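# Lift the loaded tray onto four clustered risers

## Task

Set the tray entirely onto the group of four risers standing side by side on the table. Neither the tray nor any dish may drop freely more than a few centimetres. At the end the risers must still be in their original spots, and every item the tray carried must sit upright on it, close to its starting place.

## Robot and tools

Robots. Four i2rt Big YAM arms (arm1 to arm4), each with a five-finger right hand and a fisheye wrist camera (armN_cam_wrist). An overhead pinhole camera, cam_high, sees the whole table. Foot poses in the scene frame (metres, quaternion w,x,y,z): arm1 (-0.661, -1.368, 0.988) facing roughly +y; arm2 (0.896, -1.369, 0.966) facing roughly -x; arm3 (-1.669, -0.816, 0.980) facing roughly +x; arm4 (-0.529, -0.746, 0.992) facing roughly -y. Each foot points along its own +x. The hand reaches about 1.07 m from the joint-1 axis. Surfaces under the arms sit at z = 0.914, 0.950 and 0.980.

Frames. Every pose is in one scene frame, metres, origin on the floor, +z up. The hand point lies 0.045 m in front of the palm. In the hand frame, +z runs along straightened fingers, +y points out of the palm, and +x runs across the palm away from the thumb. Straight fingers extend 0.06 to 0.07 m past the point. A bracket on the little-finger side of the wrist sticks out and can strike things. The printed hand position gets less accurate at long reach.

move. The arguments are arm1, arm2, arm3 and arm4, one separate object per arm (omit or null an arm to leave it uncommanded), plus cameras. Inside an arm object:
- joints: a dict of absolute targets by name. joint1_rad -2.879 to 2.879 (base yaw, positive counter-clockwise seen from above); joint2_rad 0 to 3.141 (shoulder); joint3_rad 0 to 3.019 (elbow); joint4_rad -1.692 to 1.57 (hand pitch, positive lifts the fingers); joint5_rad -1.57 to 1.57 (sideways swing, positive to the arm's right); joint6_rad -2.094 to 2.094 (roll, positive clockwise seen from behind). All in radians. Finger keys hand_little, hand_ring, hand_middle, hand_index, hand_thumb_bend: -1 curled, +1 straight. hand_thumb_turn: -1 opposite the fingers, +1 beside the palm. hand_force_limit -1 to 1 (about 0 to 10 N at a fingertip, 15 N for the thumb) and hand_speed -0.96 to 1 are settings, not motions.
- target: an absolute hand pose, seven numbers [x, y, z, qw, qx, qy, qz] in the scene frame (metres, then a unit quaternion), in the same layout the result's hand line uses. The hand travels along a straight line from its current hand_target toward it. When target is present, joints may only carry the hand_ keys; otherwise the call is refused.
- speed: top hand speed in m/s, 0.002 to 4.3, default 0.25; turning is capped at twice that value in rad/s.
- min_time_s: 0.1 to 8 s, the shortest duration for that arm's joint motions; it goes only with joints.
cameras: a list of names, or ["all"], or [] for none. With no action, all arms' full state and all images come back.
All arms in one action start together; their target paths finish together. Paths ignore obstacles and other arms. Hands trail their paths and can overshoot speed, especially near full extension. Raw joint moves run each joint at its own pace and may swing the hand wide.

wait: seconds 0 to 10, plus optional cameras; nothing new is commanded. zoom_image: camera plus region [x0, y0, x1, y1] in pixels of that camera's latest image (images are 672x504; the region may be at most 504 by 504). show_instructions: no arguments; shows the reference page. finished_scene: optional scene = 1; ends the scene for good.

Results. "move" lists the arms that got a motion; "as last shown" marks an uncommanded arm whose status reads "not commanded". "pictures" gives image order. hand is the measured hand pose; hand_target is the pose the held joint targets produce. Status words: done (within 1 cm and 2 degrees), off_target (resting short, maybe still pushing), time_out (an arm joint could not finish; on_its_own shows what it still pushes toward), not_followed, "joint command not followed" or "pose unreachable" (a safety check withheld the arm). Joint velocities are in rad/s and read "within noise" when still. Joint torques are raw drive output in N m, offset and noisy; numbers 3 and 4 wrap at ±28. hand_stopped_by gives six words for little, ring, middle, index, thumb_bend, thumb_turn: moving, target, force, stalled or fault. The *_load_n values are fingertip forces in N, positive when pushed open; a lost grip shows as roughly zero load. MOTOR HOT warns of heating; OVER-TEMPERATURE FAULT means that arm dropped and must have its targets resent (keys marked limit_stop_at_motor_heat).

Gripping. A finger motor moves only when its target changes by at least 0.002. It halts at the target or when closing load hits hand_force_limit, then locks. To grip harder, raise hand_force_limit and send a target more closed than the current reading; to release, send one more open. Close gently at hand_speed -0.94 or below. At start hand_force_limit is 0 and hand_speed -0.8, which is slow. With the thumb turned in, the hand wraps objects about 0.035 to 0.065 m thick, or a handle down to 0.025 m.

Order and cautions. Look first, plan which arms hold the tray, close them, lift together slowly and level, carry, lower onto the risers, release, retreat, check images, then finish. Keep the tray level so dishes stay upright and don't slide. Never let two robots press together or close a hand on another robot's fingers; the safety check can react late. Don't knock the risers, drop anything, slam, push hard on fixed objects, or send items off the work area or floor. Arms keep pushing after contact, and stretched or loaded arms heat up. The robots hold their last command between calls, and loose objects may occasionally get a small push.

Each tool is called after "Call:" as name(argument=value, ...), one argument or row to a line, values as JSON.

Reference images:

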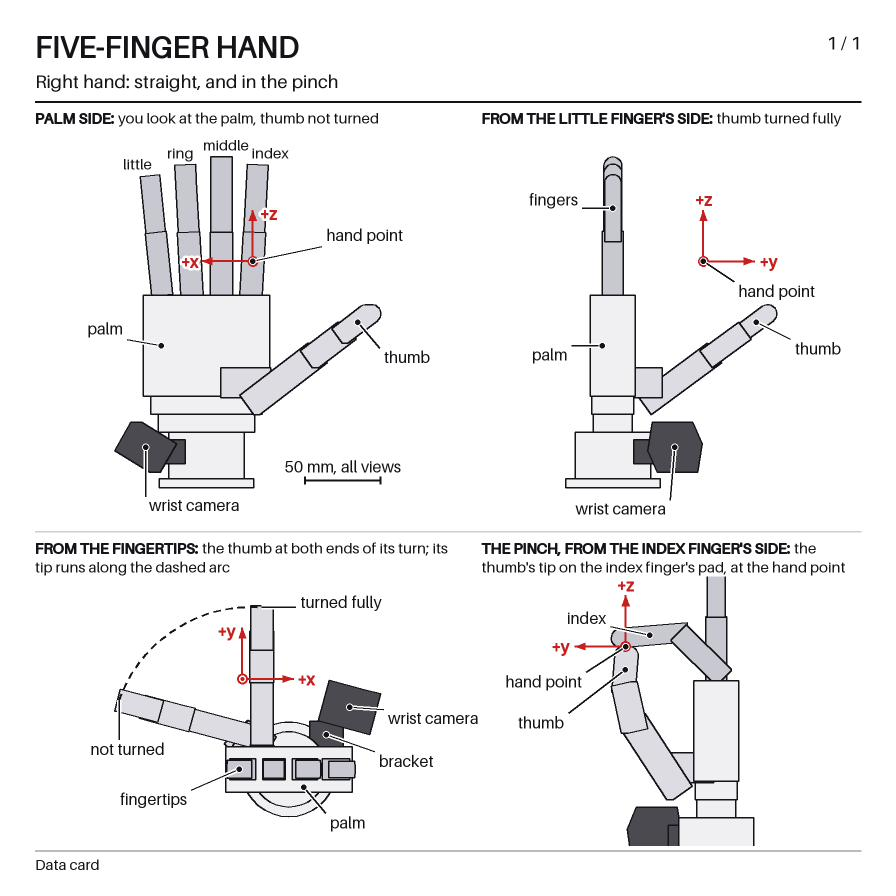

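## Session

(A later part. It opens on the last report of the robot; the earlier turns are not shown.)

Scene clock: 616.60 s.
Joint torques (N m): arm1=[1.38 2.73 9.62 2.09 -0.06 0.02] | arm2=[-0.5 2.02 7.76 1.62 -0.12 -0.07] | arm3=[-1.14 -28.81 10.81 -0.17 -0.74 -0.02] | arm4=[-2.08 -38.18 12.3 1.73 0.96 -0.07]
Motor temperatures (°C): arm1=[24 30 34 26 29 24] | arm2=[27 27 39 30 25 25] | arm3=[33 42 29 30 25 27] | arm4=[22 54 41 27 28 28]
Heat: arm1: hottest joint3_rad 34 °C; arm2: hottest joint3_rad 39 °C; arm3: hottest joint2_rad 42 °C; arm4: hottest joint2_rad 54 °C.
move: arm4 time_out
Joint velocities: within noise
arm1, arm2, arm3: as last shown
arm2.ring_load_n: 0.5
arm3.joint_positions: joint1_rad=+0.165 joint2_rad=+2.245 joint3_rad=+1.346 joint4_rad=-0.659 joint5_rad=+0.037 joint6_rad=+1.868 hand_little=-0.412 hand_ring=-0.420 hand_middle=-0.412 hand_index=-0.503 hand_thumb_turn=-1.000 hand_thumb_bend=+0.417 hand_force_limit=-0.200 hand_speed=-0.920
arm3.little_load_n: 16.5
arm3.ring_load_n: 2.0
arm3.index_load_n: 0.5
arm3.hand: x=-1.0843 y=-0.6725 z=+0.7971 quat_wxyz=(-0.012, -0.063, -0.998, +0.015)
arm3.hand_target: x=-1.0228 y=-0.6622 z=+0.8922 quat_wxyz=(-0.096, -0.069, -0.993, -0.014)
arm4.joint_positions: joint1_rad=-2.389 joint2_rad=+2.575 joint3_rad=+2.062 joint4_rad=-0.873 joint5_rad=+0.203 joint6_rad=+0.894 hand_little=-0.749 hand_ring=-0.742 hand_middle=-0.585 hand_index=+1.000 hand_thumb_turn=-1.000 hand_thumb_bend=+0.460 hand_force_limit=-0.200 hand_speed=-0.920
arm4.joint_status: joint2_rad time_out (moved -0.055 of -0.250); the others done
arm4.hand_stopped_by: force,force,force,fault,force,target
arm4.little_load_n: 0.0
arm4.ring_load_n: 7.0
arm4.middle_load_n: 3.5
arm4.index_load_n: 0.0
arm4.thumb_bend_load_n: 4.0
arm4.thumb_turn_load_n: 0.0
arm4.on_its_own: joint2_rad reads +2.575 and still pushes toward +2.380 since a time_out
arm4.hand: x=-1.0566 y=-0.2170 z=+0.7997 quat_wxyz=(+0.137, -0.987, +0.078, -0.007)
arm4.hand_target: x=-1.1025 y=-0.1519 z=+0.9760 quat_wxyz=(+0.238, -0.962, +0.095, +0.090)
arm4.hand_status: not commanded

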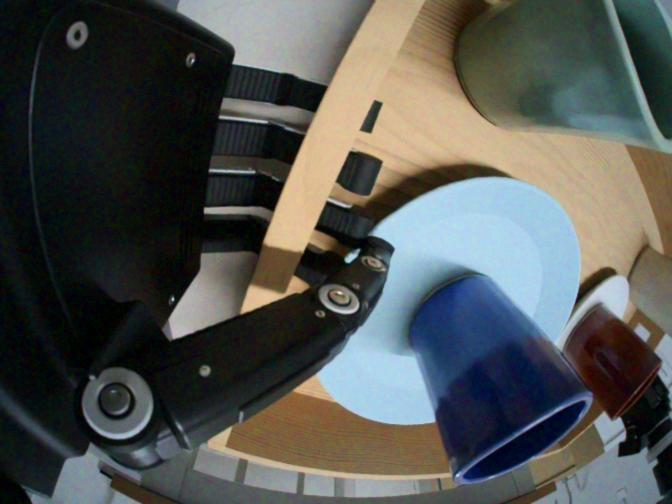

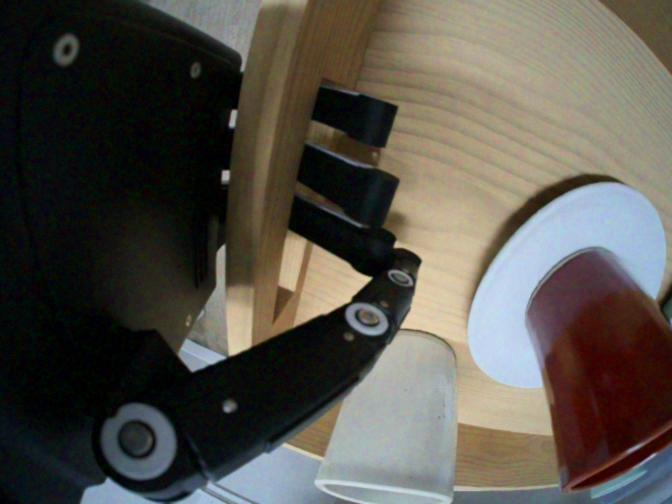

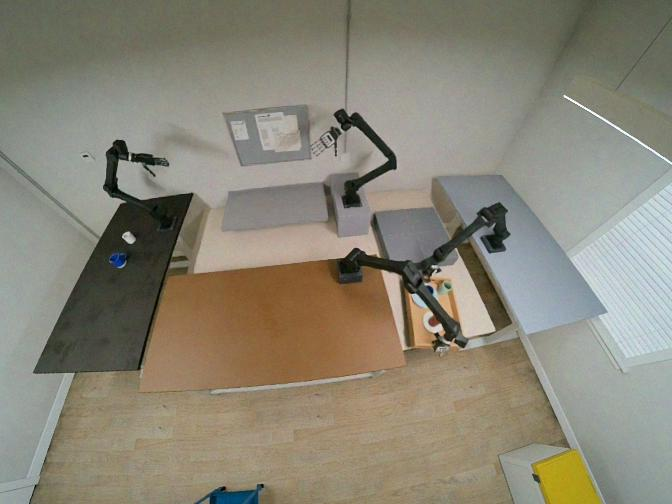

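Call:
move(
  arm3={"joints": {"hand_speed": -0.92, "hand_force_limit": 0.5, "hand_ring": -0.66, "hand_middle": -0.66}},
  arm4={"joints": {"hand_speed": -0.92, "hand_force_limit": -0.1, "hand_little": -0.85}},
  cameras=["arm3_cam_wrist"],
)

Scene clock: 621.80 s.
Joint torques (N m): arm1=[1.32 2.73 9.62 2.09 -0.06 0.03] | arm2=[-0.5 2.02 7.75 1.62 -0.11 -0.08] | arm3=[-1.03 -28.63 10.8 -0.06 -0.7 0.02] | arm4=[-2.08 -38.24 12.26 1.65 0.95 -0.07]
Motor temperatures (°C): arm1=[24 30 34 26 29 24] | arm2=[27 27 39 30 25 25] | arm3=[33 42 29 30 25 27] | arm4=[22 58 41 27 28 28]
Heat: arm1: hottest joint3_rad 34 °C; arm2: hottest joint3_rad 39 °C; arm3: hottest joint2_rad 42 °C; arm4: hottest joint2_rad 58 °C.
move: arm3 off_target; arm4 done
Joint velocities: within noise
arm1, arm2: as last shown
arm1.middle_load_n: 0.5
arm2.ring_load_n: 0.0
arm3.joint_positions: joint1_rad=+0.165 joint2_rad=+2.245 joint3_rad=+1.346 joint4_rad=-0.659 joint5_rad=+0.037 joint6_rad=+1.868 hand_little=-0.412 hand_ring=-0.455 hand_middle=-0.425 hand_index=-0.503 hand_thumb_turn=-1.000 hand_thumb_bend=+0.417 hand_force_limit=+0.500 hand_speed=-0.920
arm3.joint_status: hand_ring off_target (ended at -0.455, target -0.660); hand_middle off_target (ended at -0.425, target -0.660); the others done
arm3.hand_stopped_by: force,force,force,force,force,target
arm3.little_load_n: 13.5
arm3.ring_load_n: 4.5
arm3.middle_load_n: 7.0
arm3.index_load_n: 0.0
arm3.thumb_bend_load_n: 5.5
arm3.thumb_turn_load_n: 0.5
arm3.hand: x=-1.0843 y=-0.6723 z=+0.7972 quat_wxyz=(-0.012, -0.063, -0.998, +0.015)
arm3.hand_target: x=-1.0228 y=-0.6622 z=+0.8922 quat_wxyz=(-0.096, -0.069, -0.993, -0.014)
arm3.hand_status: not commanded
arm4.joint_positions: joint1_rad=-2.389 joint2_rad=+2.575 joint3_rad=+2.062 joint4_rad=-0.871 joint5_rad=+0.203 joint6_rad=+0.894 hand_little=-0.849 hand_ring=-0.742 hand_middle=-0.585 hand_index=+1.000 hand_thumb_turn=-1.000 hand_thumb_bend=+0.460 hand_force_limit=-0.100 hand_speed=-0.920
arm4.joint_status: all done
arm4.hand_stopped_by: target,force,force,fault,force,target
arm4.little_load_n: 3.0
arm4.ring_load_n: 3.5
arm4.middle_load_n: 4.0
arm4.index_load_n: 0.0
arm4.thumb_bend_load_n: 4.0
arm4.thumb_turn_load_n: 0.5
arm4.on_its_own: joint2_rad reads +2.575 and still pushes toward +2.380 since a time_out
arm4.hand: x=-1.0569 y=-0.2167 z=+0.7997 quat_wxyz=(+0.138, -0.987, +0.079, -0.006)
arm4.hand_target: x=-1.1026 y=-0.1519 z=+0.9760 quat_wxyz=(+0.238, -0.962, +0.095, +0.090)
arm4.hand_status: not commanded

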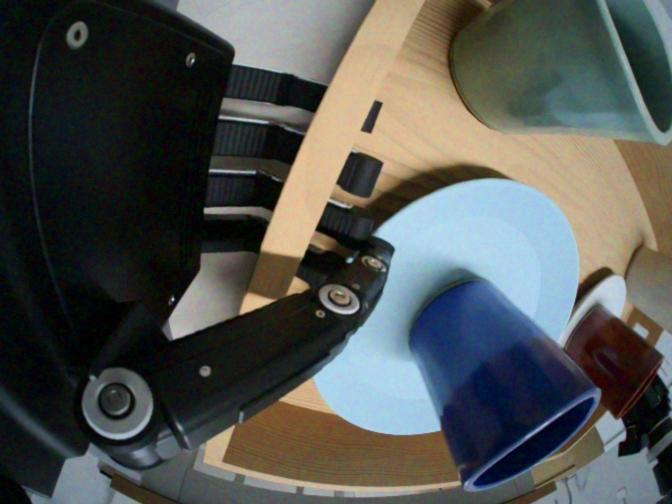

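Call:
move(
  arm3={"joints": {"joint2_rad": 2.20}, "min_time_s": 2},
  arm4={"joints": {"joint2_rad": 2.56, "joint3_rad": 2.12}, "min_time_s": 2},
  cameras=[],
)

Scene clock: 627.00 s.
Joint torques (N m): arm1=[1.32 2.73 9.61 2.09 -0.06 0.02] | arm2=[-0.44 1.9 7.72 1.62 -0.11 -0.08] | arm3=[-0.91 -25.35 10.52 -0.14 -0.69 -0.08] | arm4=[-2.14 -28.98 11.95 0.92 1.05 -0.19]
Motor temperatures (°C): arm1=[24 30 34 26 29 24] | arm2=[27 27 39 30 25 25] | arm3=[33 42 29 30 25 27] | arm4=[22 60 41 27 28 28]
Heat: arm1: hottest joint3_rad 34 °C; arm2: hottest joint3_rad 39 °C; arm3: hottest joint2_rad 42 °C; arm4: hottest joint2_rad 60 °C.
move: arm3 done; arm4 done
Joint velocities: within noise
arm1, arm2: as last shown
arm1.middle_load_n: 0.0
arm3.joint_positions: joint1_rad=+0.165 joint2_rad=+2.282 joint3_rad=+1.346 joint4_rad=-0.658 joint5_rad=+0.036 joint6_rad=+1.872 hand_little=-0.413 hand_ring=-0.454 hand_middle=-0.425 hand_index=-0.503 hand_thumb_turn=-1.000 hand_thumb_bend=+0.417 hand_force_limit=+0.500 hand_speed=-0.920
arm3.joint_status: all done
arm3.hand_stopped_by: force,force,force,force,force,target
arm3.little_load_n: 4.0
arm3.ring_load_n: 10.5
arm3.middle_load_n: 7.0
arm3.index_load_n: 1.0
arm3.thumb_bend_load_n: 5.5
arm3.thumb_turn_load_n: 1.0
arm3.hand: x=-1.0961 y=-0.6743 z=+0.7756 quat_wxyz=(+0.007, -0.065, -0.998, +0.019)
arm3.hand_target: x=-1.0421 y=-0.6653 z=+0.8415 quat_wxyz=(-0.057, -0.069, -0.996, -0.005)
arm3.hand_status: not commanded
arm4.joint_positions: joint1_rad=-2.389 joint2_rad=+2.634 joint3_rad=+2.062 joint4_rad=-0.855 joint5_rad=+0.200 joint6_rad=+0.905 hand_little=-0.849 hand_ring=-0.742 hand_middle=-0.585 hand_index=+1.000 hand_thumb_turn=-1.000 hand_thumb_bend=+0.460 hand_force_limit=-0.100 hand_speed=-0.920
arm4.joint_status: all done
arm4.hand_stopped_by: target,force,force,fault,force,target
arm4.little_load_n: 5.5
arm4.ring_load_n: 0.0
arm4.middle_load_n: 3.5
arm4.index_load_n: 0.0
arm4.thumb_bend_load_n: 4.0
arm4.thumb_turn_load_n: 0.5
arm4.hand: x=-1.0468 y=-0.2279 z=+0.7580 quat_wxyz=(+0.123, -0.989, +0.082, -0.020)
arm4.hand_target: x=-1.0752 y=-0.1798 z=+0.8349 quat_wxyz=(+0.179, -0.980, +0.087, +0.025)
arm4.hand_status: not commanded

Call:
move(
  arm3={"joints": {"joint1_rad": 0.161, "joint2_rad": 2.013, "joint3_rad": 1.372, "joint4_rad": -0.747, "joint5_rad": 0.0, "joint6_rad": 1.875}, "min_time_s": 3.5},
  arm4={"joints": {"joint1_rad": -2.400, "joint2_rad": 2.275, "joint3_rad": 2.03, "joint4_rad": -0.88, "joint5_rad": 0.22, "joint6_rad": 0.89}, "min_time_s": 3.5},
  cameras=["arm3_cam_wrist", "arm4_cam_wrist"],
)

Scene clock: 672.70 s.
Joint torques (N m): arm1=[1.38 2.73 9.62 2.09 -0.06 0.03] | arm2=[-0.38 1.96 7.73 1.63 -0.12 -0.07] | arm3=[-0.73 -28.45 9.59 -0.57 -1.08 -0.03] | arm4=[-1.73 -36.84 12.27 0.23 0.67 -0.19]
Motor temperatures (°C): arm1=[24 30 34 26 29 24] | arm2=[27 27 39 29 25 25] | arm3=[32 42 30 29 26 27] | arm4=[22 54 42 27 29 28]
Heat: arm1: hottest joint3_rad 34 °C; arm2: hottest joint3_rad 39 °C; arm3: hottest joint2_rad 42 °C; arm4: hottest joint2_rad 54 °C.
move: arm3 done; arm4 time_out
Joint velocities: arm1=[within noise] | arm2=[-0.024 -0.015 -0.046 -0.012 0.051 0.007] | arm3=[within noise] | arm4=[within noise]
arm1, arm2: as last shown
arm2.index_load_n: -0.5
arm3.joint_positions: joint1_rad=+0.165 joint2_rad=+2.142 joint3_rad=+1.339 joint4_rad=-0.731 joint5_rad=+0.026 joint6_rad=+1.872 hand_little=-0.412 hand_ring=-0.455 hand_middle=-0.425 hand_index=-0.503 hand_thumb_turn=-1.000 hand_thumb_bend=+0.417 hand_force_limit=+0.500 hand_speed=-0.920
arm3.joint_status: all done
arm3.hand_stopped_by: force,force,force,force,force,target
arm3.little_load_n: 12.0
arm3.ring_load_n: 5.0
arm3.middle_load_n: 7.0
arm3.index_load_n: 0.0
arm3.thumb_bend_load_n: 5.0
arm3.thumb_turn_load_n: 1.0
arm3.hand: x=-1.0784 y=-0.6695 z=+0.8515 quat_wxyz=(-0.022, -0.065, -0.998, +0.007)
arm3.hand_target: x=-1.0390 y=-0.6602 z=+0.9412 quat_wxyz=(-0.089, -0.068, -0.993, -0.023)
arm3.hand_status: not commanded
arm4.joint_positions: joint1_rad=-2.394 joint2_rad=+2.460 joint3_rad=+1.974 joint4_rad=-0.875 joint5_rad=+0.210 joint6_rad=+0.905 hand_little=-0.849 hand_ring=-0.742 hand_middle=-0.585 hand_index=+1.000 hand_thumb_turn=-1.000 hand_thumb_bend=+0.460 hand_force_limit=-0.100 hand_speed=-0.920
arm4.joint_status: joint2_rad time_out (moved -0.175 of -0.359); the others done
arm4.hand_stopped_by: target,force,force,fault,force,target
arm4.little_load_n: 1.5
arm4.ring_load_n: 4.5
arm4.middle_load_n: 4.0
arm4.index_load_n: 0.0
arm4.thumb_bend_load_n: 4.0
arm4.thumb_turn_load_n: 0.5
arm4.on_its_own: joint2_rad reads +2.460 and still pushes toward +2.275 since a time_out
arm4.hand: x=-1.0489 y=-0.2182 z=+0.8498 quat_wxyz=(+0.148, -0.985, +0.088, +0.000)
arm4.hand_target: x=-1.0834 y=-0.1734 z=+1.0114 quat_wxyz=(+0.230, -0.965, +0.094, +0.081)
arm4.hand_status: not commanded

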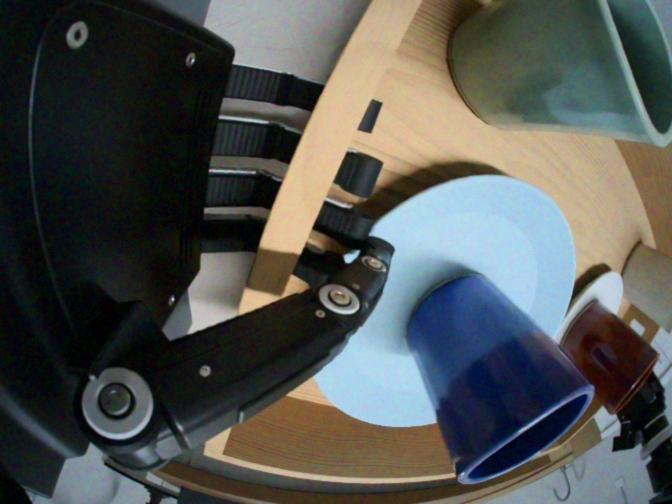

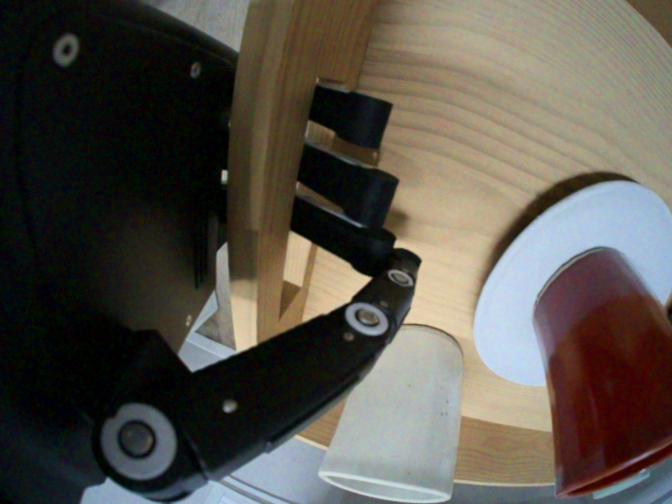

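Call:
move(
  arm3={"joints": {"joint1_rad": 0.112, "joint2_rad": 1.895, "joint3_rad": 1.361, "joint4_rad": -0.89, "joint5_rad": 0.0, "joint6_rad": 1.805}, "min_time_s": 3},
  arm4={"joints": {"joint1_rad": -2.357, "joint2_rad": 2.14, "joint3_rad": 1.949, "joint4_rad": -0.975, "joint5_rad": 0.21, "joint6_rad": 0.93}, "min_time_s": 3},
  cameras=["arm3_cam_wrist", "arm4_cam_wrist", "cam_high"],
)

Scene clock: 688.07 s.
Joint torques (N m): arm1=[1.38 2.67 9.61 2.1 -0.06 0.02] | arm2=[-0.44 2.02 7.73 1.61 -0.11 -0.08] | arm3=[-1.49 -27.05 10.09 -1.21 -0.65 -0.39] | arm4=[-1.44 -35.72 12.42 0.01 0.49 -0.11]
Motor temperatures (°C): arm1=[24 30 34 26 29 24] | arm2=[27 27 39 29 25 25] | arm3=[32 43 30 29 26 27] | arm4=[22 58 43 26 29 28]
Heat: arm1: hottest joint3_rad 34 °C; arm2: hottest joint3_rad 39 °C; arm3: hottest joint2_rad 43 °C; arm4: hottest joint2_rad 58 °C.
move: arm3 done; arm4 time_out
Joint velocities: within noise
arm1, arm2: as last shown
arm2.index_load_n: 0.0
arm3.joint_positions: joint1_rad=+0.122 joint2_rad=+2.014 joint3_rad=+1.330 joint4_rad=-0.860 joint5_rad=+0.015 joint6_rad=+1.836 hand_little=-0.412 hand_ring=-0.455 hand_middle=-0.425 hand_index=-0.503 hand_thumb_turn=-1.000 hand_thumb_bend=+0.417 hand_force_limit=+0.500 hand_speed=-0.920
arm3.joint_status: all done
arm3.hand_stopped_by: force,force,force,force,force,target
arm3.little_load_n: 10.0
arm3.ring_load_n: 0.0
arm3.middle_load_n: 7.0
arm3.index_load_n: 0.0
arm3.thumb_bend_load_n: 5.5
arm3.thumb_turn_load_n: 0.5
arm3.hand: x=-1.0849 y=-0.6926 z=+0.9157 quat_wxyz=(-0.016, -0.068, -0.998, +0.003)
arm3.hand_target: x=-1.0607 y=-0.6917 z=+0.9958 quat_wxyz=(-0.073, -0.058, -0.996, -0.014)
arm3.hand_status: not commanded
arm4.joint_positions: joint1_rad=-2.356 joint2_rad=+2.324 joint3_rad=+1.893 joint4_rad=-0.967 joint5_rad=+0.203 joint6_rad=+0.939 hand_little=-0.849 hand_ring=-0.742 hand_middle=-0.585 hand_index=+1.000 hand_thumb_turn=-1.000 hand_thumb_bend=+0.460 hand_force_limit=-0.100 hand_speed=-0.920
arm4.joint_status: joint2_rad time_out (moved -0.136 of -0.320); the others done
arm4.hand_stopped_by: target,force,force,fault,force,target
arm4.little_load_n: 1.5
arm4.ring_load_n: 4.5
arm4.middle_load_n: 4.5
arm4.index_load_n: 0.0
arm4.thumb_bend_load_n: 4.0
arm4.thumb_turn_load_n: 0.5
arm4.on_its_own: joint2_rad reads +2.324 and still pushes toward +2.140 since a time_out
arm4.hand: x=-1.0517 y=-0.2590 z=+0.9116 quat_wxyz=(+0.134, -0.987, +0.083, -0.006)
arm4.hand_target: x=-1.0820 y=-0.2273 z=+1.0663 quat_wxyz=(+0.209, -0.970, +0.090, +0.078)
arm4.hand_status: not commanded

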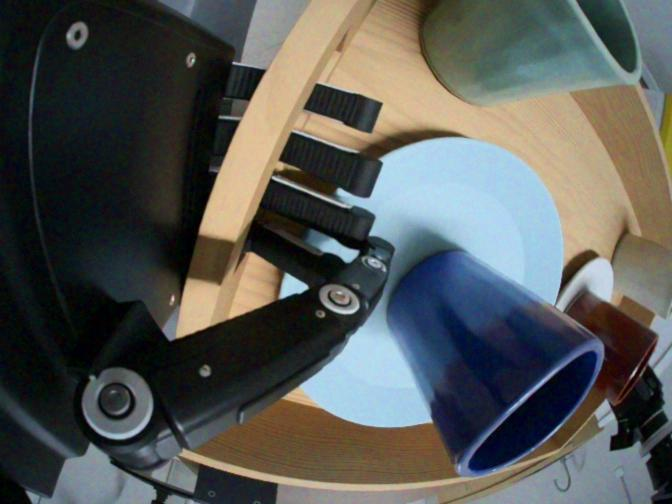

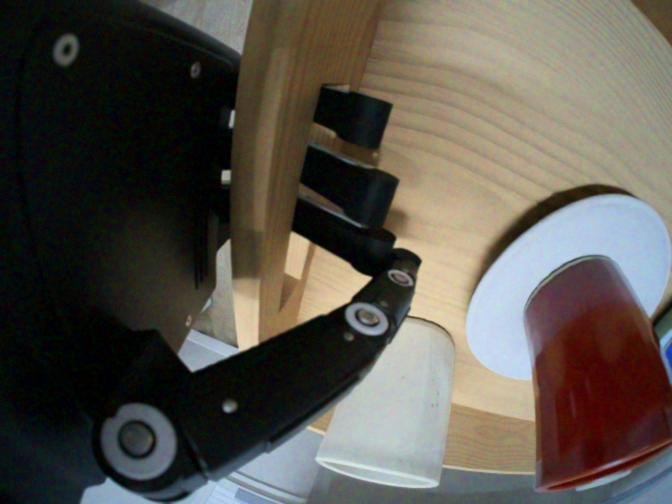

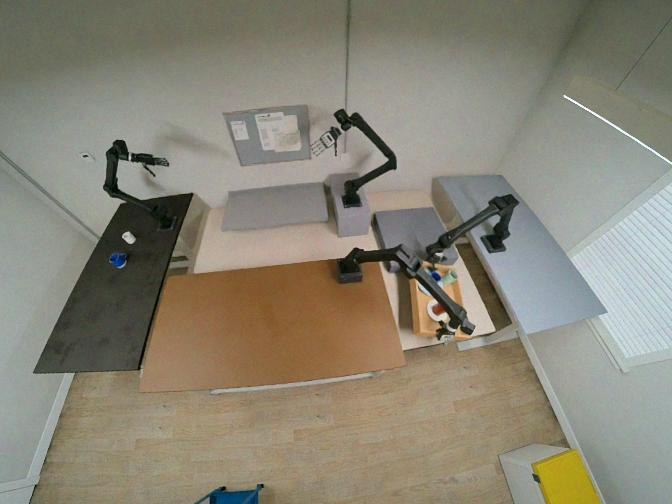

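Call:
move(
  arm3={"joints": {"joint1_rad": -0.168, "joint2_rad": 1.875, "joint3_rad": 1.322, "joint4_rad": -0.90, "joint5_rad": -0.01, "joint6_rad": 1.49}, "min_time_s": 4},
  arm4={"joints": {"joint1_rad": -2.153, "joint2_rad": 1.934, "joint3_rad": 1.599, "joint4_rad": -0.90, "joint5_rad": 0.238, "joint6_rad": 1.10}, "min_time_s": 4},
  cameras=["arm3_cam_wrist", "arm4_cam_wrist", "cam_high"],
)

Scene clock: 705.83 s.
Joint torques (N m): arm1=[1.38 2.73 9.62 2.1 -0.06 0.02] | arm2=[-0.5 1.9 7.75 1.61 -0.12 -0.07] | arm3=[-0.56 -25.47 9.62 -0.9 -0.52 -0.58] | arm4=[-1.44 -30.8 11.18 0.53 0.64 -0.25]
Motor temperatures (°C): arm1=[24 30 34 26 29 24] | arm2=[27 27 39 29 25 25] | arm3=[32 44 30 29 25 27] | arm4=[22 63 43 26 28 28]
Heat: arm1: hottest joint3_rad 34 °C; arm2: hottest joint3_rad 39 °C; arm3: hottest joint2_rad 44 °C; arm4: hottest joint2_rad 63 °C.
move: arm3 time_out; arm4 time_out
Joint velocities: within noise
arm1.joint_positions: joint1_rad=-1.592 joint2_rad=+0.578 joint3_rad=+1.358 joint4_rad=-1.352 joint5_rad=-0.216 joint6_rad=-1.047 hand_little=+1.000 hand_ring=+1.000 hand_middle=+1.000 hand_index=+1.000 hand_thumb_turn=+1.000 hand_thumb_bend=+1.000 hand_force_limit=+0.000 hand_speed=-0.800
arm1.joint_status: not commanded
arm1.hand_stopped_by: target,target,target,target,target,target
arm1.little_load_n: 0.0
arm1.ring_load_n: 0.0
arm1.middle_load_n: 0.0
arm1.index_load_n: -0.5
arm1.thumb_bend_load_n: 0.0
arm1.thumb_turn_load_n: -0.5
arm1.hand: x=-0.4560 y=-1.3661 z=+1.4585 quat_wxyz=(-0.214, +0.852, -0.180, +0.442)
arm1.hand_target: x=-0.4567 y=-1.3661 z=+1.4671 quat_wxyz=(-0.215, +0.848, -0.178, +0.451)
arm1.hand_status: not commanded
arm2.joint_positions: joint1_rad=-0.240 joint2_rad=+0.637 joint3_rad=+1.411 joint4_rad=-1.145 joint5_rad=-0.224 joint6_rad=-1.344 hand_little=+1.000 hand_ring=+1.000 hand_middle=+1.000 hand_index=+1.000 hand_thumb_turn=+1.000 hand_thumb_bend=+1.000 hand_force_limit=+0.000 hand_speed=-0.800
arm2.joint_status: not commanded
arm2.hand_stopped_by: target,target,target,target,target,target
arm2.little_load_n: 0.0
arm2.ring_load_n: 0.0
arm2.middle_load_n: 0.0
arm2.index_load_n: 0.0
arm2.thumb_bend_load_n: 0.5
arm2.thumb_turn_load_n: -0.5
arm2.hand: x=+0.6360 y=-1.2970 z=+1.5033 quat_wxyz=(+0.563, -0.126, -0.812, +0.093)
arm2.hand_target: x=+0.6376 y=-1.2973 z=+1.5152 quat_wxyz=(+0.573, -0.123, -0.805, +0.092)
arm2.hand_status: not commanded
arm3.joint_positions: joint1_rad=-0.170 joint2_rad=+1.976 joint3_rad=+1.297 joint4_rad=-0.874 joint5_rad=+0.001 joint6_rad=+1.538 hand_little=-0.412 hand_ring=-0.455 hand_middle=-0.425 hand_index=-0.503 hand_thumb_turn=-1.000 hand_thumb_bend=+0.417 hand_force_limit=+0.500 hand_speed=-0.920
arm3.joint_status: joint6_rad time_out (moved -0.298 of -0.346); the others done
arm3.hand_stopped_by: force,force,force,force,force,target
arm3.little_load_n: 9.5
arm3.ring_load_n: 0.0
arm3.middle_load_n: 7.0
arm3.index_load_n: 0.0
arm3.thumb_bend_load_n: 5.5
arm3.thumb_turn_load_n: 0.5
arm3.on_its_own: joint6_rad reads +1.538 and still pushes toward +1.490 since a time_out
arm3.hand: x=-1.1017 y=-0.8472 z=+0.9247 quat_wxyz=(-0.010, -0.065, -0.998, +0.000)
arm3.hand_target: x=-1.0836 y=-0.8457 z=+0.9888 quat_wxyz=(-0.060, -0.040, -0.997, +0.001)
arm3.hand_status: not commanded
arm4.joint_positions: joint1_rad=-2.150 joint2_rad=+2.094 joint3_rad=+1.551 joint4_rad=-0.907 joint5_rad=+0.229 joint6_rad=+1.122 hand_little=-0.849 hand_ring=-0.742 hand_middle=-0.585 hand_index=+1.000 hand_thumb_turn=-1.000 hand_thumb_bend=+0.460 hand_force_limit=-0.100 hand_speed=-0.920
arm4.joint_status: joint2_rad time_out (moved -0.230 of -0.390); the others done
arm4.hand_stopped_by: target,force,force,fault,force,target
arm4.little_load_n: 6.0
arm4.ring_load_n: 1.5
arm4.middle_load_n: 4.0
arm4.index_load_n: 0.0
arm4.thumb_bend_load_n: 3.5
arm4.thumb_turn_load_n: 0.5
arm4.on_its_own: joint2_rad reads +2.094 and still pushes toward +1.934 since a time_out
arm4.hand: x=-1.0688 y=-0.4178 z=+0.9367 quat_wxyz=(+0.130, -0.989, +0.070, -0.010)
arm4.hand_target: x=-1.1021 y=-0.3925 z=+1.0572 quat_wxyz=(+0.185, -0.977, +0.073, +0.079)
arm4.hand_status: not commanded

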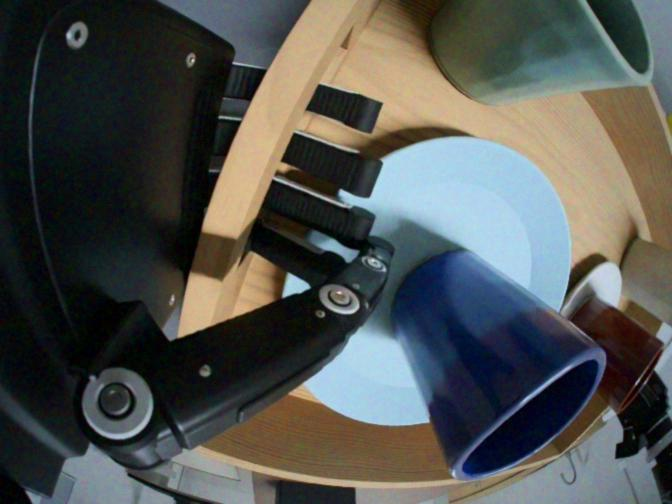

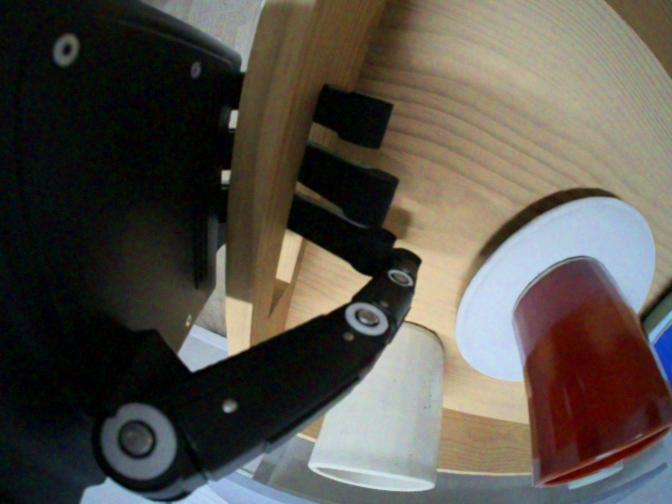

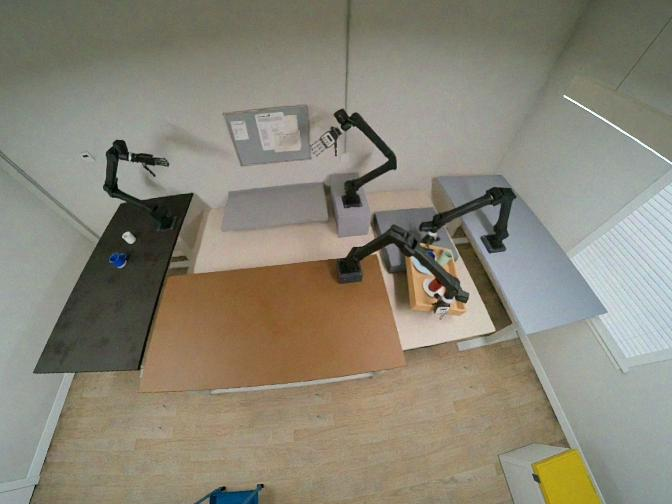

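Call:
move(
  arm3={"joints": {"joint1_rad": -0.458, "joint2_rad": 1.971, "joint3_rad": 1.447, "joint4_rad": -0.933, "joint5_rad": -0.015, "joint6_rad": 1.155}, "min_time_s": 4},
  arm4={"joints": {"joint1_rad": -1.885, "joint2_rad": 1.884, "joint3_rad": 1.455, "joint4_rad": -0.872, "joint5_rad": 0.262, "joint6_rad": 1.325}, "min_time_s": 4},
  cameras=["arm3_cam_wrist", "arm4_cam_wrist", "cam_high"],
)

Scene clock: 721.50 s.
Joint torques (N m): arm1=[1.32 2.78 9.63 2.09 -0.06 0.02] | arm2=[-0.38 2.02 7.77 1.62 -0.12 -0.07] | arm3=[-0.73 -22.42 15.13 -1.22 -0.17 -0.84] | arm4=[-0.62 -28.34 10.15 0.2 0.63 -0.3]
Motor temperatures (°C): arm1=[24 30 34 26 29 24] | arm2=[27 27 39 29 25 25] | arm3=[32 44 31 29 25 28] | arm4=[22 63 43 26 28 28]
Heat: arm1: hottest joint3_rad 34 °C; arm2: hottest joint3_rad 39 °C; arm3: hottest joint2_rad 44 °C; arm4: hottest joint2_rad 63 °C.
move: arm3 time_out; arm4 time_out
Joint velocities: within noise
arm1, arm2: as last shown
arm1.index_load_n: 0.0
arm1.thumb_turn_load_n: 0.0
arm2.thumb_bend_load_n: 0.0
arm2.thumb_turn_load_n: 0.0
arm3.joint_positions: joint1_rad=-0.454 joint2_rad=+2.028 joint3_rad=+1.362 joint4_rad=-0.898 joint5_rad=-0.013 joint6_rad=+1.230 hand_little=-0.412 hand_ring=-0.455 hand_middle=-0.425 hand_index=-0.503 hand_thumb_turn=-1.000 hand_thumb_bend=+0.417 hand_force_limit=+0.500 hand_speed=-0.920
arm3.joint_status: joint6_rad time_out (moved -0.308 of -0.383); the others done
arm3.hand_stopped_by: force,force,force,force,force,target
arm3.little_load_n: 7.0
arm3.ring_load_n: 0.5
arm3.middle_load_n: 7.5
arm3.index_load_n: 0.0
arm3.thumb_bend_load_n: 5.5
arm3.thumb_turn_load_n: 0.5
arm3.on_its_own: joint6_rad reads +1.230 and still pushes toward +1.155 since a time_out
arm3.hand: x=-1.1327 y=-0.9957 z=+0.9175 quat_wxyz=(-0.006, -0.053, -0.999, -0.006)
arm3.hand_target: x=-1.1010 y=-1.0127 z=+0.9770 quat_wxyz=(-0.055, -0.017, -0.998, +0.016)
arm3.hand_status: not commanded
arm4.joint_positions: joint1_rad=-1.892 joint2_rad=+2.031 joint3_rad=+1.414 joint4_rad=-0.872 joint5_rad=+0.253 joint6_rad=+1.352 hand_little=-0.849 hand_ring=-0.742 hand_middle=-0.585 hand_index=+1.000 hand_thumb_turn=-1.000 hand_thumb_bend=+0.460 hand_force_limit=-0.100 hand_speed=-0.920
arm4.joint_status: joint2_rad time_out (moved -0.062 of -0.210); the others done
arm4.hand_stopped_by: target,force,force,fault,force,target
arm4.little_load_n: 8.0
arm4.ring_load_n: 0.0
arm4.middle_load_n: 4.5
arm4.index_load_n: 0.0
arm4.thumb_bend_load_n: 4.0
arm4.thumb_turn_load_n: 0.5
arm4.on_its_own: joint2_rad reads +2.031 and still pushes toward +1.884 since a time_out
arm4.hand: x=-1.1038 y=-0.5697 z=+0.9276 quat_wxyz=(+0.133, -0.990, +0.054, -0.001)
arm4.hand_target: x=-1.1415 y=-0.5608 z=+1.0314 quat_wxyz=(+0.162, -0.982, +0.050, +0.087)
arm4.hand_status: not commanded

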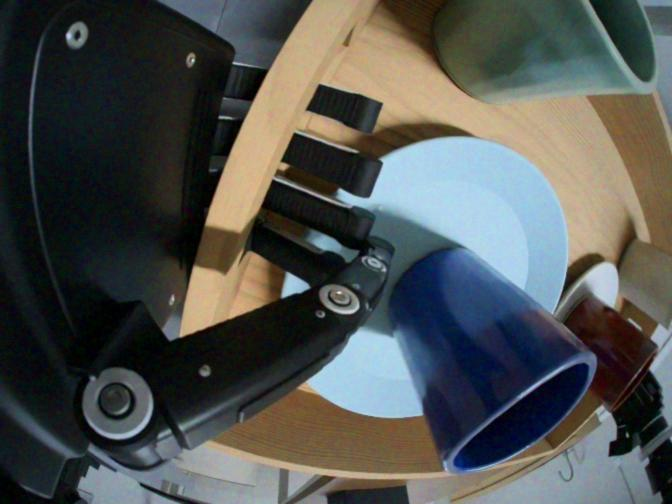

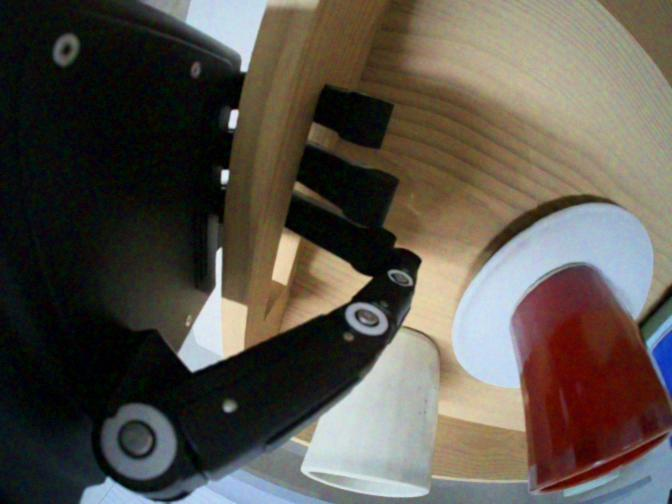

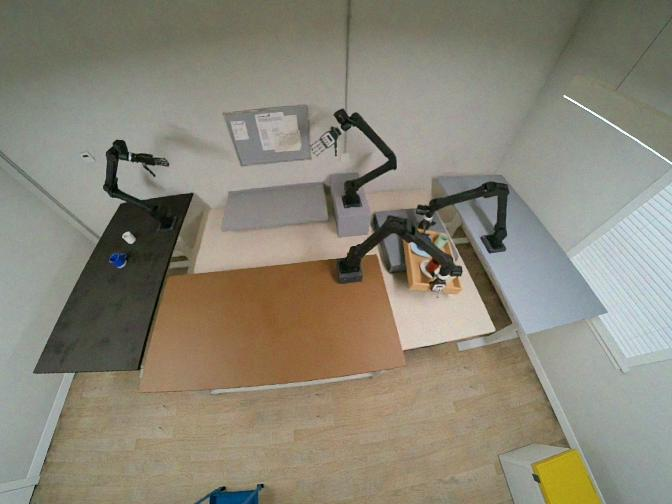

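Call:
move(
  arm3={"joints": {"joint1_rad": -0.698, "joint2_rad": 2.135, "joint3_rad": 1.706, "joint4_rad": -1.02, "joint5_rad": -0.012, "joint6_rad": 0.865}, "min_time_s": 4},
  arm4={"joints": {"joint1_rad": -1.616, "joint2_rad": 1.930, "joint3_rad": 1.489, "joint4_rad": -0.934, "joint5_rad": 0.27, "joint6_rad": 1.53}, "min_time_s": 4},
  cameras=["arm3_cam_wrist", "arm4_cam_wrist", "cam_high"],
)

Scene clock: 737.33 s.
Joint torques (N m): arm1=[1.32 2.73 9.61 2.09 -0.06 0.03] | arm2=[-0.38 2.02 7.72 1.65 -0.12 -0.08] | arm3=[-1.49 -24.29 15.98 -0.9 -0.12 -0.6] | arm4=[-0.15 -25 13.05 -0.95 0.47 -0.4]
Motor temperatures (°C): arm1=[24 30 34 26 29 24] | arm2=[27 27 39 29 25 25] | arm3=[32 43 33 29 25 28] | arm4=[22 59 45 26 28 28]
Heat: arm1: hottest joint3_rad 34 °C; arm2: hottest joint3_rad 39 °C; arm3: hottest joint2_rad 43 °C; arm4: hottest joint2_rad 59 °C.
move: arm3 time_out; arm4 off_target
Joint velocities: within noise
arm1, arm2: as last shown
arm3.joint_positions: joint1_rad=-0.688 joint2_rad=+2.188 joint3_rad=+1.618 joint4_rad=-0.999 joint5_rad=-0.012 joint6_rad=+0.915 hand_little=-0.413 hand_ring=-0.455 hand_middle=-0.425 hand_index=-0.503 hand_thumb_turn=-1.000 hand_thumb_bend=+0.417 hand_force_limit=+0.500 hand_speed=-0.920
arm3.joint_status: joint6_rad time_out (moved -0.315 of -0.365); the others done
arm3.hand_stopped_by: force,force,force,force,force,target
arm3.little_load_n: 4.0
arm3.ring_load_n: 0.0
arm3.middle_load_n: 7.0
arm3.index_load_n: 1.5
arm3.thumb_bend_load_n: 5.5
arm3.thumb_turn_load_n: 0.5
arm3.on_its_own: joint6_rad reads +0.915 and still pushes toward +0.865 since a time_out
arm3.hand: x=-1.1545 y=-1.1435 z=+0.9061 quat_wxyz=(-0.005, -0.012, -1.000, -0.006)
arm3.hand_target: x=-1.1275 y=-1.1750 z=+0.9677 quat_wxyz=(-0.051, +0.008, -0.998, +0.033)
arm3.hand_status: not commanded
arm4.joint_positions: joint1_rad=-1.630 joint2_rad=+2.031 joint3_rad=+1.414 joint4_rad=-0.907 joint5_rad=+0.265 joint6_rad=+1.566 hand_little=-0.849 hand_ring=-0.742 hand_middle=-0.585 hand_index=+1.000 hand_thumb_turn=-1.000 hand_thumb_bend=+0.460 hand_force_limit=-0.100 hand_speed=-0.920
arm4.joint_status: joint6_rad off_target (ended at +1.566, target +1.530); the others done
arm4.hand_stopped_by: target,force,force,fault,force,target
arm4.little_load_n: 8.0
arm4.ring_load_n: 0.0
arm4.middle_load_n: 4.0
arm4.index_load_n: 0.0
arm4.thumb_bend_load_n: 3.5
arm4.thumb_turn_load_n: 0.5
arm4.hand: x=-1.1332 y=-0.7171 z=+0.9277 quat_wxyz=(+0.133, -0.991, +0.029, +0.013)
arm4.hand_target: x=-1.1745 y=-0.7237 z=+1.0156 quat_wxyz=(+0.138, -0.987, +0.014, +0.085)
arm4.hand_status: not commanded

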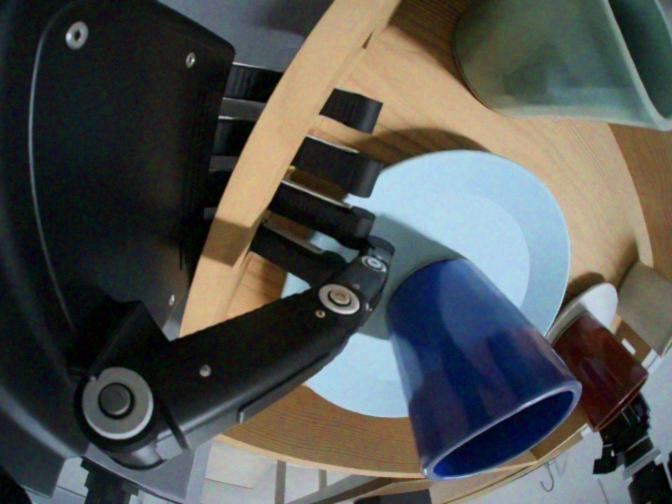

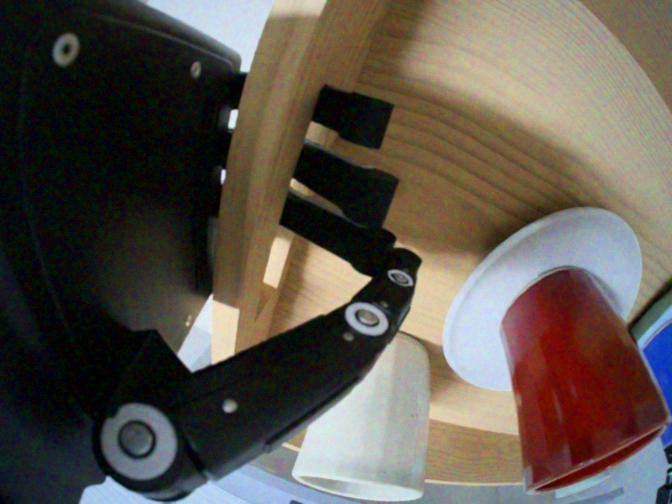

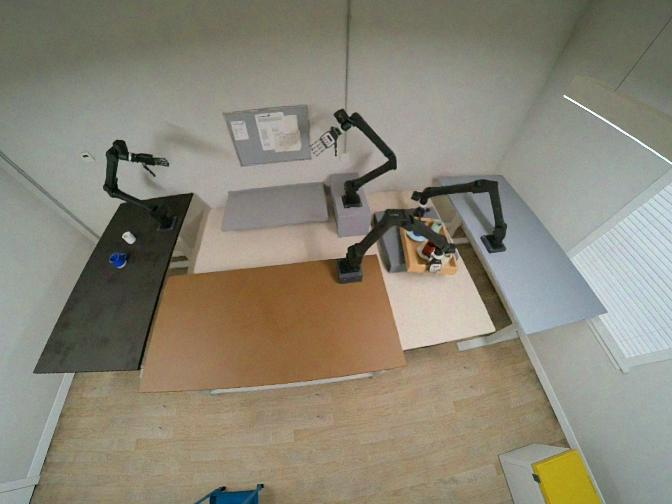

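Call:
move(
  arm3={"joints": {"joint1_rad": -0.878, "joint2_rad": 2.358, "joint3_rad": 2.121, "joint4_rad": -1.185, "joint5_rad": -0.012, "joint6_rad": 0.665}, "min_time_s": 5},
  arm4={"joints": {"joint1_rad": -1.388, "joint2_rad": 2.066, "joint3_rad": 1.693, "joint4_rad": -1.03, "joint5_rad": 0.265, "joint6_rad": 1.715}, "min_time_s": 5},
  cameras=["arm3_cam_wrist", "arm4_cam_wrist", "cam_high"],
)

Call:
zoom_image(
  camera="cam_high",
  region=[360, 170, 528, 320],
)

Scene clock: 757.33 s.
Joint torques (N m): arm1=[1.38 2.73 9.62 2.09 -0.06 0.02] | arm2=[-0.44 1.96 7.73 1.63 -0.12 -0.08] | arm3=[-1.85 -27.22 17.43 -0.66 -0.06 -0.5] | arm4=[0.03 -25.82 14.87 -1.17 0.26 -0.46]
Motor temperatures (°C): arm1=[24 30 34 26 29 24] | arm2=[27 27 39 29 25 25] | arm3=[32 43 35 29 25 28] | arm4=[22 56 47 26 28 28]
Heat: arm1: hottest joint3_rad 34 °C; arm2: hottest joint3_rad 39 °C; arm3: hottest joint2_rad 43 °C; arm4: hottest joint2_rad 56 °C.
move: arm3 time_out; arm4 time_out
Joint velocities: within noise
arm1, arm2: as last shown
arm1.thumb_bend_load_n: 0.5
arm2.little_load_n: 0.5
arm3.joint_positions: joint1_rad=-0.862 joint2_rad=+2.412 joint3_rad=+2.025 joint4_rad=-1.169 joint5_rad=-0.012 joint6_rad=+0.704 hand_little=-0.413 hand_ring=-0.455 hand_middle=-0.425 hand_index=-0.503 hand_thumb_turn=-1.000 hand_thumb_bend=+0.417 hand_force_limit=+0.500 hand_speed=-0.920
arm3.joint_status: joint3_rad time_out (moved +0.407 of +0.503); joint6_rad time_out (moved -0.211 of -0.250); the others done
arm3.hand_stopped_by: force,force,force,force,force,target
arm3.little_load_n: 1.5
arm3.ring_load_n: 1.5
arm3.middle_load_n: 7.0
arm3.index_load_n: 2.0
arm3.thumb_bend_load_n: 5.5
arm3.thumb_turn_load_n: 0.5
arm3.on_its_own: joint3_rad reads +2.025 and still pushes toward +2.121 since a time_out; joint6_rad reads +0.704 and still pushes toward +0.665 since a time_out
arm3.hand: x=-1.1732 y=-1.2872 z=+0.8997 quat_wxyz=(-0.010, +0.006, -1.000, +0.000)
arm3.hand_target: x=-1.1560 y=-1.3263 z=+0.9706 quat_wxyz=(-0.052, +0.018, -0.997, +0.053)
arm3.hand_status: not commanded
arm4.joint_positions: joint1_rad=-1.404 joint2_rad=+2.156 joint3_rad=+1.600 joint4_rad=-1.000 joint5_rad=+0.265 joint6_rad=+1.756 hand_little=-0.849 hand_ring=-0.742 hand_middle=-0.585 hand_index=+1.000 hand_thumb_turn=-1.000 hand_thumb_bend=+0.460 hand_force_limit=-0.100 hand_speed=-0.920
arm4.joint_status: joint3_rad time_out (moved +0.186 of +0.279); joint6_rad time_out (moved +0.190 of +0.149); the others done
arm4.hand_stopped_by: target,force,force,fault,force,target
arm4.little_load_n: 8.5
arm4.ring_load_n: 0.0
arm4.middle_load_n: 4.0
arm4.index_load_n: 0.0
arm4.thumb_bend_load_n: 4.0
arm4.thumb_turn_load_n: 0.5
arm4.on_its_own: joint3_rad reads +1.600 and still pushes toward +1.693 since a time_out; joint6_rad reads +1.756 and still pushes toward +1.715 since a time_out
arm4.hand: x=-1.1761 y=-0.8557 z=+0.9163 quat_wxyz=(+0.129, -0.991, +0.009, +0.025)
arm4.hand_target: x=-1.2189 y=-0.8755 z=+1.0102 quat_wxyz=(+0.117, -0.988, -0.009, +0.098)
arm4.hand_status: not commanded

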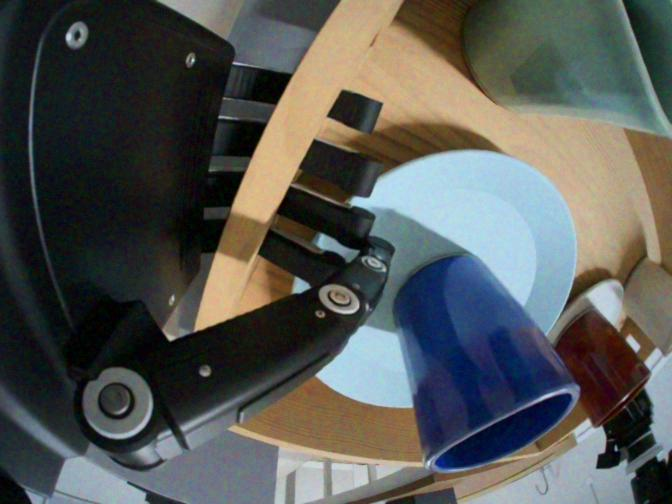

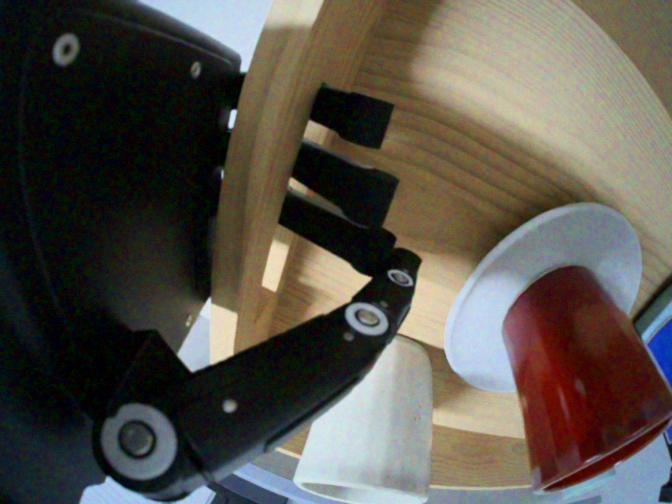

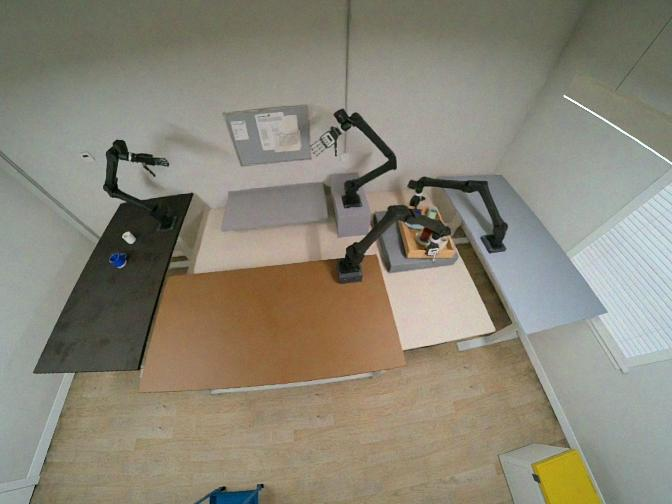

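Scaled by 3.000.

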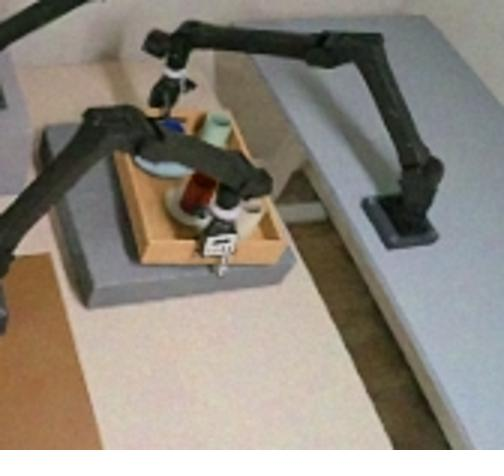

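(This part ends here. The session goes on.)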